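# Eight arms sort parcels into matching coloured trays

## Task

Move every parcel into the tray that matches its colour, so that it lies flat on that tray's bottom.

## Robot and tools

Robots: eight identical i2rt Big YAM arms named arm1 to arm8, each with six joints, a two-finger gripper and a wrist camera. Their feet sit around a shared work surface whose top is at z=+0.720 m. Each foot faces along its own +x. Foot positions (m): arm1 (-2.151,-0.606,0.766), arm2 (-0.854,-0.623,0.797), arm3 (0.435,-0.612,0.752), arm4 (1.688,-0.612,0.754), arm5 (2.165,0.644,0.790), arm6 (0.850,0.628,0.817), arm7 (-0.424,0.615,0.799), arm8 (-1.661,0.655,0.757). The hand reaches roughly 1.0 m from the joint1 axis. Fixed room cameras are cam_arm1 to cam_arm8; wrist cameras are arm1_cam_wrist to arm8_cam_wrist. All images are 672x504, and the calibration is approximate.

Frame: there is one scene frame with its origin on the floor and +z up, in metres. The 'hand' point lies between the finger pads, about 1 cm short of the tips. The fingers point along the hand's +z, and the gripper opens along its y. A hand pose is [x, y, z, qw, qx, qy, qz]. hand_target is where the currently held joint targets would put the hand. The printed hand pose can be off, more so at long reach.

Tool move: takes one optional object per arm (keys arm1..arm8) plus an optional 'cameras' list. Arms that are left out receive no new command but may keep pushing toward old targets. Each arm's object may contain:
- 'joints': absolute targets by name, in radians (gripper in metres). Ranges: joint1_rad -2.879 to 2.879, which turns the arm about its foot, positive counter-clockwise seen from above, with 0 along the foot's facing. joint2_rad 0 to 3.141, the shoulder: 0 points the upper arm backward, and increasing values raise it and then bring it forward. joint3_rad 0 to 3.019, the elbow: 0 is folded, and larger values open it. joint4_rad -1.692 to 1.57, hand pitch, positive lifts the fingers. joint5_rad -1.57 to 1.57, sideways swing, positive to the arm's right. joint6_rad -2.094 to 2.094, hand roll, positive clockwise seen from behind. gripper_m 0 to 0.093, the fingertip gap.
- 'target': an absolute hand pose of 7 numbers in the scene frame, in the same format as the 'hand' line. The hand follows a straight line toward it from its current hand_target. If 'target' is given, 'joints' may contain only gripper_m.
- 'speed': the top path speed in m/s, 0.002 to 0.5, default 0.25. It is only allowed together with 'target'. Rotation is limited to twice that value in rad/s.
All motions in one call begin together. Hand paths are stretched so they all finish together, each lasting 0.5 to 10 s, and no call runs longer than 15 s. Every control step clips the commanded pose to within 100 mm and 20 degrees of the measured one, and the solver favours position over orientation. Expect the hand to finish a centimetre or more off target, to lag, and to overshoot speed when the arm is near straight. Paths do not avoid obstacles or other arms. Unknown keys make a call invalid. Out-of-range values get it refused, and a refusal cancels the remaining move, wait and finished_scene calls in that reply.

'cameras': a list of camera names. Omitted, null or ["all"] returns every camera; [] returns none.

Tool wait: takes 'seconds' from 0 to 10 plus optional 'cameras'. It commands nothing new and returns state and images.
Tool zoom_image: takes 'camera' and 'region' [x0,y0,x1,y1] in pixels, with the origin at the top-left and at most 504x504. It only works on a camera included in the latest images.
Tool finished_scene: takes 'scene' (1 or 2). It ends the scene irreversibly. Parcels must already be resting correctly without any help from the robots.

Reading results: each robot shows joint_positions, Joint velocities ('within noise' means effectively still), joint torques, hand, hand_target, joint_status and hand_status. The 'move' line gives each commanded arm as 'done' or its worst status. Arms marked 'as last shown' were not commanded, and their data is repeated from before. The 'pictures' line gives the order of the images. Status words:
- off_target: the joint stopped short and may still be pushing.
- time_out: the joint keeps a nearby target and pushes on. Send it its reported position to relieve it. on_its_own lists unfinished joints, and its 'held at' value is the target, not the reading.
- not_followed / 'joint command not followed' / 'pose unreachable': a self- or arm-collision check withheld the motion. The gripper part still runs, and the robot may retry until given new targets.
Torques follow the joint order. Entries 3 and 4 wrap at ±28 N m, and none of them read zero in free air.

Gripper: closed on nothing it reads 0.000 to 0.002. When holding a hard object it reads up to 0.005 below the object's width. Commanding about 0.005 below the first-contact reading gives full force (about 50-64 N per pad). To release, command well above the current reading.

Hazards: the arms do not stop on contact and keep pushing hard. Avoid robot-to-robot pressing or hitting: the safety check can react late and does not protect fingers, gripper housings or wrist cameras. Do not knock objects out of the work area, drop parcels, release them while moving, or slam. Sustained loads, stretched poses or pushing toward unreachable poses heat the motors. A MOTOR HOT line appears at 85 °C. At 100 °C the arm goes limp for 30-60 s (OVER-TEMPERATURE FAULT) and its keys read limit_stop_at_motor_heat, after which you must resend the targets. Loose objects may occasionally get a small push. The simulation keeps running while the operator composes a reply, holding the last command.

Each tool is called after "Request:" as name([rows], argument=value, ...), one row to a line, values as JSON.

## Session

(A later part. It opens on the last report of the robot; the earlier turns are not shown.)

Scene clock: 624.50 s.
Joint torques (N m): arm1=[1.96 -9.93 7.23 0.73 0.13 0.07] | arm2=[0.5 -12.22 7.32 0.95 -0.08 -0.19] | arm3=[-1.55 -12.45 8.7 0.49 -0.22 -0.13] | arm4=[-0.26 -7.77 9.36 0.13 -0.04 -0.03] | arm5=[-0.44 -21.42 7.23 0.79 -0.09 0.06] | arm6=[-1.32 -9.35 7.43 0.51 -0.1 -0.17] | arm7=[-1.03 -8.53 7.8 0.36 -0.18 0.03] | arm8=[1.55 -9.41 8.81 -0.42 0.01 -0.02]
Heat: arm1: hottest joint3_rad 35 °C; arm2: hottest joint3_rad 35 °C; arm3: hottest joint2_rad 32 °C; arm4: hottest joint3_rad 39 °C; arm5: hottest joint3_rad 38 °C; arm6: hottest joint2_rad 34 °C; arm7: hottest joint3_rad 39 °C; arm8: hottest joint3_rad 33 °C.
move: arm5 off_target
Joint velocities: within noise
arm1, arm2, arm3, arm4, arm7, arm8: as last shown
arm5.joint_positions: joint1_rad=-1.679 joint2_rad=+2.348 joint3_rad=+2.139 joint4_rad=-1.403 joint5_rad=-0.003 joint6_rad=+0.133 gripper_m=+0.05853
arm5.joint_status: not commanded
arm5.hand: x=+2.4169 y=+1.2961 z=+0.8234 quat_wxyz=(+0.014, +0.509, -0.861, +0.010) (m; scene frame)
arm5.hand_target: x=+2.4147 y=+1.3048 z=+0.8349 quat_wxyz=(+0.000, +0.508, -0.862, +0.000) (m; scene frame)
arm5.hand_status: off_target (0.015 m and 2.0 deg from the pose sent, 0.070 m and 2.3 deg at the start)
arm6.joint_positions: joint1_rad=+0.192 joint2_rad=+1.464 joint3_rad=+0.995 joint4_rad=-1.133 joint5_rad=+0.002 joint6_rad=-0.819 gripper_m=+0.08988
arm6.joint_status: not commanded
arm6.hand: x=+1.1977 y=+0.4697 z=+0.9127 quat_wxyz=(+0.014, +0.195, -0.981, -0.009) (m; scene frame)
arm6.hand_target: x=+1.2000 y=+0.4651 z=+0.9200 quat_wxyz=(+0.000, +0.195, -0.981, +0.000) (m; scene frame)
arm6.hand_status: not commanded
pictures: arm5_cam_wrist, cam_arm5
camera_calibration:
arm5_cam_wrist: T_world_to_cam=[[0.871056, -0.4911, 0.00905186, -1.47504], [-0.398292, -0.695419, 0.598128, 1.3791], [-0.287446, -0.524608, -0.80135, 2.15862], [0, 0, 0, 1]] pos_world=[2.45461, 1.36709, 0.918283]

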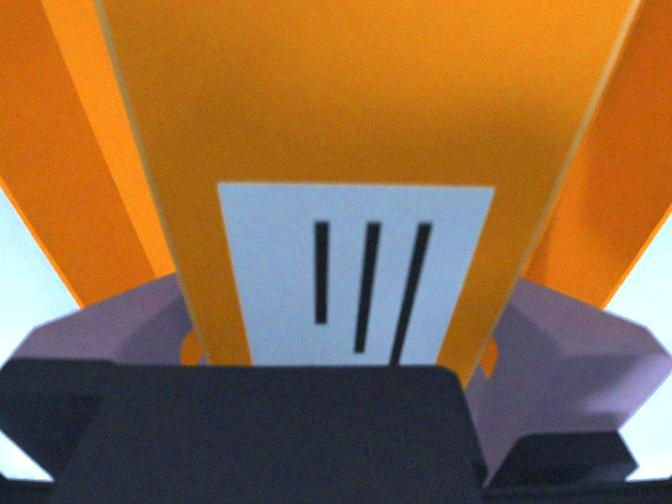

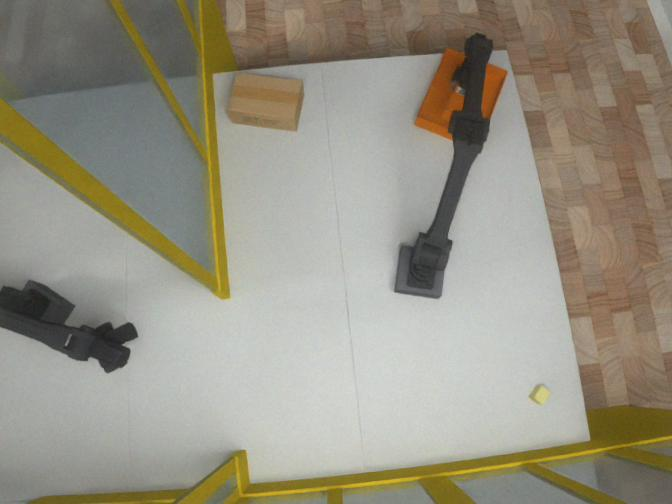

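Request:
move(arm5={"target":[2.415,1.301,0.751,0,0.5075,-0.8616,0],"speed":0.1}, cameras=["cam_arm5","arm5_cam_wrist"])

Request:
zoom_image(camera="cam_arm5", region=[400, 20, 520, 160])

Scene clock: 638.97 s.
Joint torques (N m): arm1=[2.37 -9.82 7.2 0.81 0.16 0.07] | arm2=[0.5 -12.22 7.34 0.95 -0.08 -0.19] | arm3=[-1.67 -12.63 8.7 0.51 -0.22 -0.12] | arm4=[-0.21 -7.71 9.37 0.13 -0.04 -0.03] | arm5=[-0.03 -20.95 6.56 0.8 -0.14 0.07] | arm6=[-1.32 -9.29 7.43 0.51 -0.1 -0.18] | arm7=[-1.14 -8.59 7.79 0.36 -0.17 0.04] | arm8=[1.73 -9.64 8.81 -0.4 0.01 -0.05]
Heat: arm1: hottest joint3_rad 35 °C; arm2: hottest joint3_rad 35 °C; arm3: hottest joint2_rad 32 °C; arm4: hottest joint3_rad 39 °C; arm5: hottest joint3_rad 38 °C; arm6: hottest joint2_rad 34 °C; arm7: hottest joint3_rad 39 °C; arm8: hottest joint3_rad 34 °C.
move: arm5 done
Joint velocities: within noise
arm1, arm2, arm3, arm4, arm6, arm7, arm8: as last shown
arm5.joint_positions: joint1_rad=-1.677 joint2_rad=+2.395 joint3_rad=+2.034 joint4_rad=-1.228 joint5_rad=+0.000 joint6_rad=+0.134 gripper_m=+0.05853
arm5.joint_status: not commanded
arm5.hand: x=+2.4163 y=+1.2963 z=+0.7526 quat_wxyz=(+0.004, +0.509, -0.861, +0.004) (m; scene frame)
arm5.hand_target: x=+2.4150 y=+1.3009 z=+0.7512 quat_wxyz=(+0.000, +0.508, -0.862, +0.000) (m; scene frame)
arm5.hand_status: done (0.005 m and 0.7 deg from the pose sent, 0.073 m and 1.9 deg at the start)
pictures: arm5_cam_wrist, cam_arm5
camera_calibration:
arm5_cam_wrist: T_world_to_cam=[[0.871194, -0.490873, 0.00804633, -1.4737], [-0.404097, -0.707685, 0.579559, 1.46521], [-0.278796, -0.50816, -0.814891, 2.06981], [0, 0, 0, 1]] pos_world=[2.45302, 1.3653, 0.849352]

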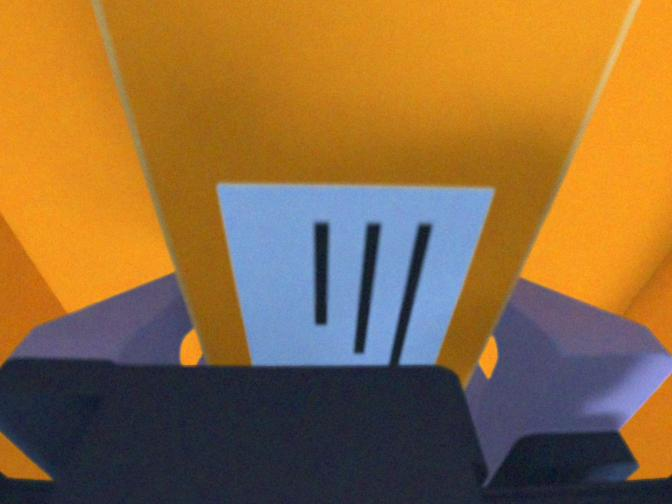

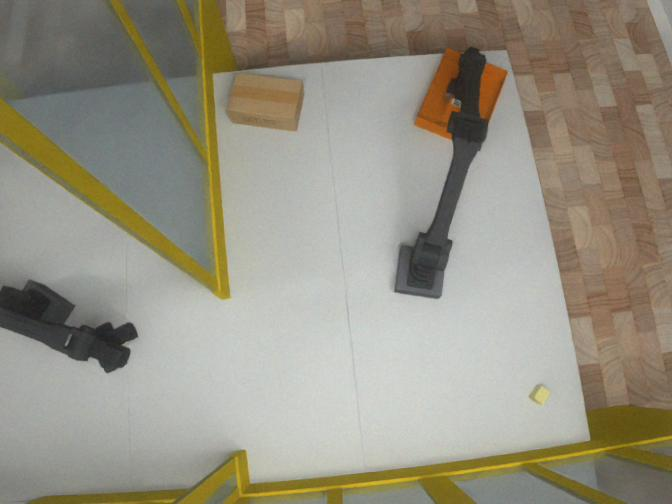

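Scaled by 3.600.

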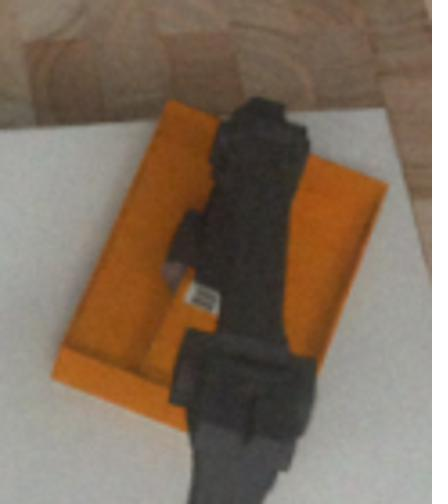

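Request:
move(arm5={"joints":{"gripper_m":0.09}}, cameras=[])

Request:
move(arm5={"target":[2.415,1.29,0.90,0,0.5075,-0.8616,0],"speed":0.2}, cameras=[])

Request:
move(arm5={"target":[2.31,1.0,0.92,0,0.5075,-0.8616,0],"speed":0.35}, cameras=["cam_arm5","cam_arm1","cam_arm3","cam_arm7"])

Request:
zoom_image(camera="cam_arm5", region=[400, 20, 520, 160])

Request:
zoom_image(camera="cam_arm7", region=[330, 30, 450, 170])

Scene clock: 648.57 s.
Joint torques (N m): arm1=[2.08 -9.64 7.21 0.73 0.15 0.08] | arm2=[0.5 -12.22 7.34 0.95 -0.08 -0.19] | arm3=[-1.55 -12.63 8.68 0.49 -0.22 -0.12] | arm4=[-0.21 -7.77 9.36 0.14 -0.04 -0.03] | arm5=[-0.38 -20.19 6.65 0.72 -0.15 0.03] | arm6=[-1.26 -9.47 7.42 0.5 -0.1 -0.18] | arm7=[-1.14 -8.59 7.79 0.39 -0.18 0.04] | arm8=[1.73 -9.35 8.77 -0.43 0.02 -0.05]
Heat: arm1: hottest joint3_rad 35 °C; arm2: hottest joint3_rad 36 °C; arm3: hottest joint2_rad 32 °C; arm4: hottest joint3_rad 39 °C; arm5: hottest joint3_rad 38 °C; arm6: hottest joint2_rad 34 °C; arm7: hottest joint3_rad 39 °C; arm8: hottest joint3_rad 34 °C.
move: arm5 done
Joint velocities: within noise
arm1, arm2, arm3, arm4, arm6, arm7, arm8: as last shown
arm5.joint_positions: joint1_rad=-1.677 joint2_rad=+2.395 joint3_rad=+2.034 joint4_rad=-1.228 joint5_rad=-0.001 joint6_rad=+0.134 gripper_m=+0.08985
arm5.joint_status: all done
arm5.hand: x=+2.4162 y=+1.2963 z=+0.7526 quat_wxyz=(+0.004, +0.509, -0.861, +0.004) (m; scene frame)
arm5.hand_target: x=+2.4150 y=+1.3009 z=+0.7512 quat_wxyz=(+0.000, +0.508, -0.862, +0.000) (m; scene frame)
arm5.hand_status: not commanded
pictures: none
No camera images: "cameras" was empty.

Scene clock: 650.17 s.
Joint torques (N m): arm1=[2.08 -9.88 7.27 0.76 0.17 0.08] | arm2=[0.5 -12.22 7.34 0.95 -0.08 -0.19] | arm3=[-1.49 -12.45 8.65 0.51 -0.22 -0.12] | arm4=[-0.26 -7.71 9.36 0.13 -0.04 -0.03] | arm5=[-1.03 -20.42 9.8 -0.12 -0.15 -0.01] | arm6=[-1.32 -9.35 7.41 0.51 -0.1 -0.18] | arm7=[-1.2 -8.64 7.75 0.36 -0.18 0.03] | arm8=[1.9 -9.7 8.85 -0.44 0.02 -0.05]
Heat: arm1: hottest joint3_rad 35 °C; arm2: hottest joint3_rad 36 °C; arm3: hottest joint2_rad 32 °C; arm4: hottest joint3_rad 39 °C; arm5: hottest joint3_rad 38 °C; arm6: hottest joint2_rad 34 °C; arm7: hottest joint3_rad 39 °C; arm8: hottest joint3_rad 34 °C.
move: arm5 off_target
Joint velocities: within noise
arm1, arm3, arm6: as last shown
arm2.joint_positions: joint1_rad=-1.453 joint2_rad=+1.395 joint3_rad=+1.027 joint4_rad=-1.217 joint5_rad=+0.003 joint6_rad=+0.172 gripper_m=+0.08993
arm2.joint_status: not commanded
arm2.hand: x=-0.6595 y=-0.3024 z=+0.9295 quat_wxyz=(+0.005, +0.415, -0.910, +0.005) (m; scene frame)
arm2.hand_target: x=-0.6600 y=-0.3000 z=+0.9301 quat_wxyz=(+0.000, +0.422, -0.906, +0.000) (m; scene frame)
arm2.hand_status: not commanded
arm4.joint_positions: joint1_rad=+1.726 joint2_rad=+1.289 joint3_rad=+1.045 joint4_rad=-1.329 joint5_rad=+0.012 joint6_rad=-0.460 gripper_m=+0.08991
arm4.joint_status: not commanded
arm4.hand: x=+1.3761 y=-0.4500 z=+0.9311 quat_wxyz=(+0.000, +1.000, -0.002, -0.003) (m; scene frame)
arm4.hand_target: x=+1.3800 y=-0.4500 z=+0.9300 quat_wxyz=(+0.000, +1.000, +0.000, +0.000) (m; scene frame)
arm4.hand_status: not commanded
arm5.joint_positions: joint1_rad=-1.677 joint2_rad=+2.256 joint3_rad=+2.126 joint4_rad=-1.487 joint5_rad=-0.001 joint6_rad=+0.134 gripper_m=+0.08990
arm5.joint_status: not commanded
arm5.hand: x=+2.4096 y=+1.2794 z=+0.8807 quat_wxyz=(+0.015, +0.509, -0.860, +0.012) (m; scene frame)
arm5.hand_target: x=+2.4147 y=+1.2891 z=+0.9001 quat_wxyz=(+0.000, +0.508, -0.862, +0.000) (m; scene frame)
arm5.hand_status: off_target (0.023 m and 2.2 deg from the pose sent, 0.148 m and 0.7 deg at the start)
arm7.joint_positions: joint1_rad=+2.122 joint2_rad=+1.335 joint3_rad=+0.881 joint4_rad=-1.124 joint5_rad=+0.004 joint6_rad=+0.102 gripper_m=+0.08994
arm7.joint_status: not commanded
arm7.hand: x=-0.3924 y=+0.9539 z=+0.9012 quat_wxyz=(+0.001, +0.637, -0.771, +0.003) (m; scene frame)
arm7.hand_target: x=-0.3901 y=+0.9500 z=+0.9000 quat_wxyz=(+0.000, +0.636, -0.772, +0.000) (m; scene frame)
arm7.hand_status: not commanded
arm8.joint_positions: joint1_rad=+0.444 joint2_rad=+1.320 joint3_rad=+1.064 joint4_rad=-1.312 joint5_rad=+0.000 joint6_rad=+0.938 gripper_m=+0.08992
arm8.joint_status: not commanded
arm8.hand: x=-1.7201 y=+0.2964 z=+0.9294 quat_wxyz=(-0.002, -0.972, -0.233, +0.000) (m; scene frame)
arm8.hand_target: x=-1.7200 y=+0.2999 z=+0.9301 quat_wxyz=(+0.000, -0.972, -0.233, +0.000) (m; scene frame)
arm8.hand_status: not commanded
pictures: none
No camera images: "cameras" was empty.

Scene clock: 651.97 s.
Joint torques (N m): arm1=[2.37 -9.76 7.28 0.75 0.16 0.07] | arm2=[0.5 -12.22 7.34 0.95 -0.08 -0.19] | arm3=[-1.61 -12.51 8.68 0.5 -0.22 -0.12] | arm4=[-0.21 -7.71 9.36 0.13 -0.04 -0.03] | arm5=[-1.14 -8.7 6.37 0.79 -0.11 -0.15] | arm6=[-1.26 -9.29 7.43 0.53 -0.1 -0.18] | arm7=[-1.08 -8.59 7.79 0.38 -0.17 0.04] | arm8=[1.55 -9.58 8.81 -0.44 0.02 -0.05]
Heat: arm1: hottest joint3_rad 35 °C; arm2: hottest joint3_rad 36 °C; arm3: hottest joint2_rad 32 °C; arm4: hottest joint3_rad 39 °C; arm5: hottest joint3_rad 38 °C; arm6: hottest joint2_rad 34 °C; arm7: hottest joint3_rad 39 °C; arm8: hottest joint3_rad 34 °C.
move: arm5 done
Joint velocities: within noise
arm1, arm2, arm3, arm4, arm6, arm7, arm8: as last shown
arm5.joint_positions: joint1_rad=-1.690 joint2_rad=+1.433 joint3_rad=+1.035 joint4_rad=-1.208 joint5_rad=-0.001 joint6_rad=+0.129 gripper_m=+0.08990
arm5.joint_status: not commanded
arm5.hand: x=+2.3058 y=+0.9967 z=+0.9143 quat_wxyz=(+0.011, +0.506, -0.862, +0.009) (m; scene frame)
arm5.hand_target: x=+2.3100 y=+1.0000 z=+0.9200 quat_wxyz=(+0.000, +0.507, -0.862, +0.000) (m; scene frame)
arm5.hand_status: done (0.008 m and 1.6 deg from the pose sent, 0.299 m and 2.2 deg at the start)
pictures: cam_arm1, cam_arm3, cam_arm5, cam_arm7

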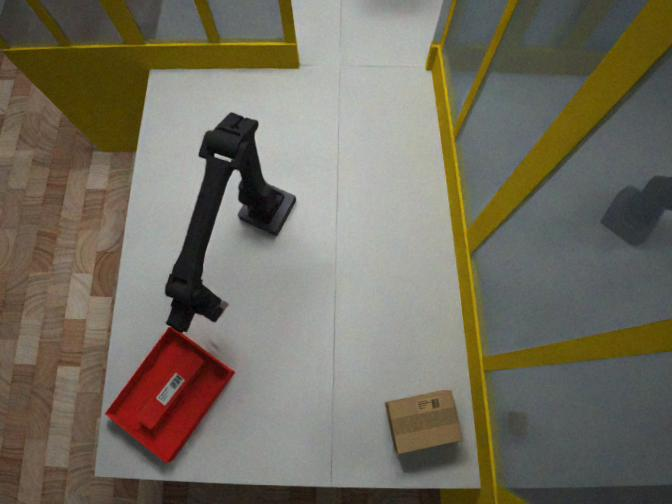

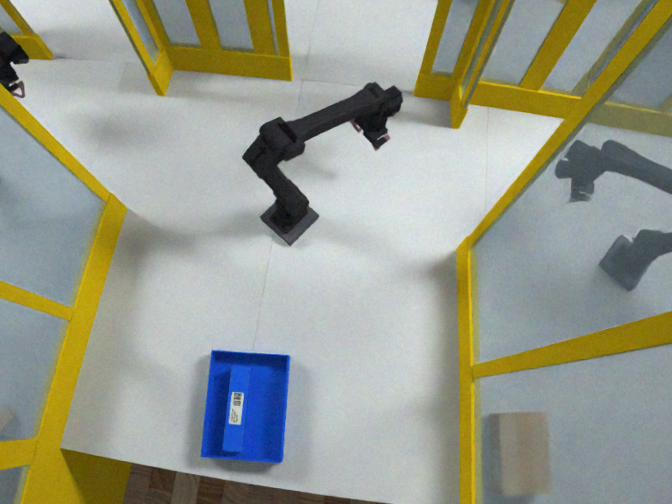

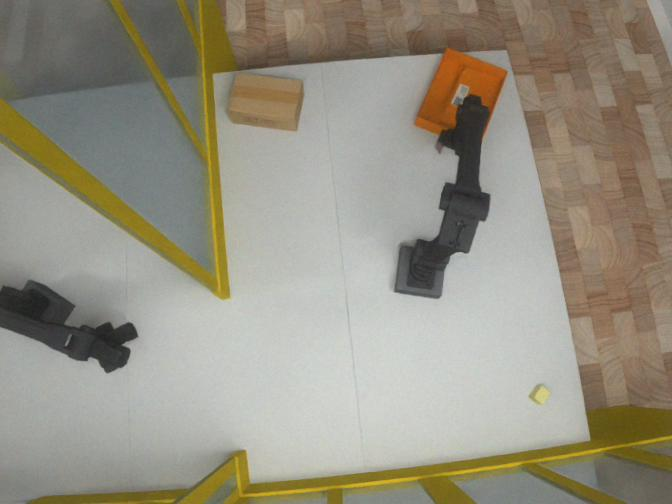

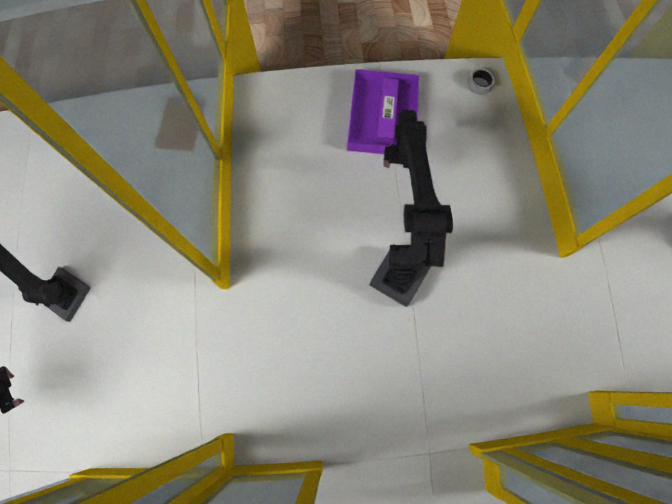

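Scaled by 3.600.

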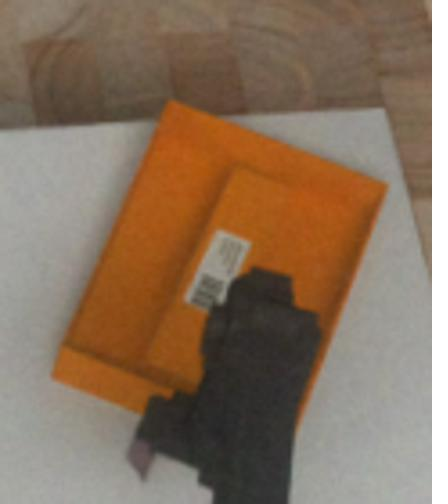

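Scaled by 3.600.

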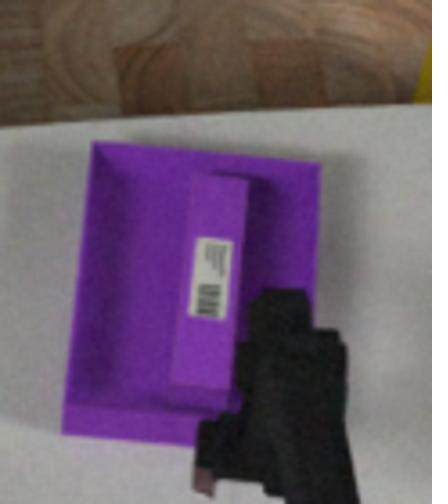

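Request:
finished_scene(scene=1)

The scene is finished: the task was done.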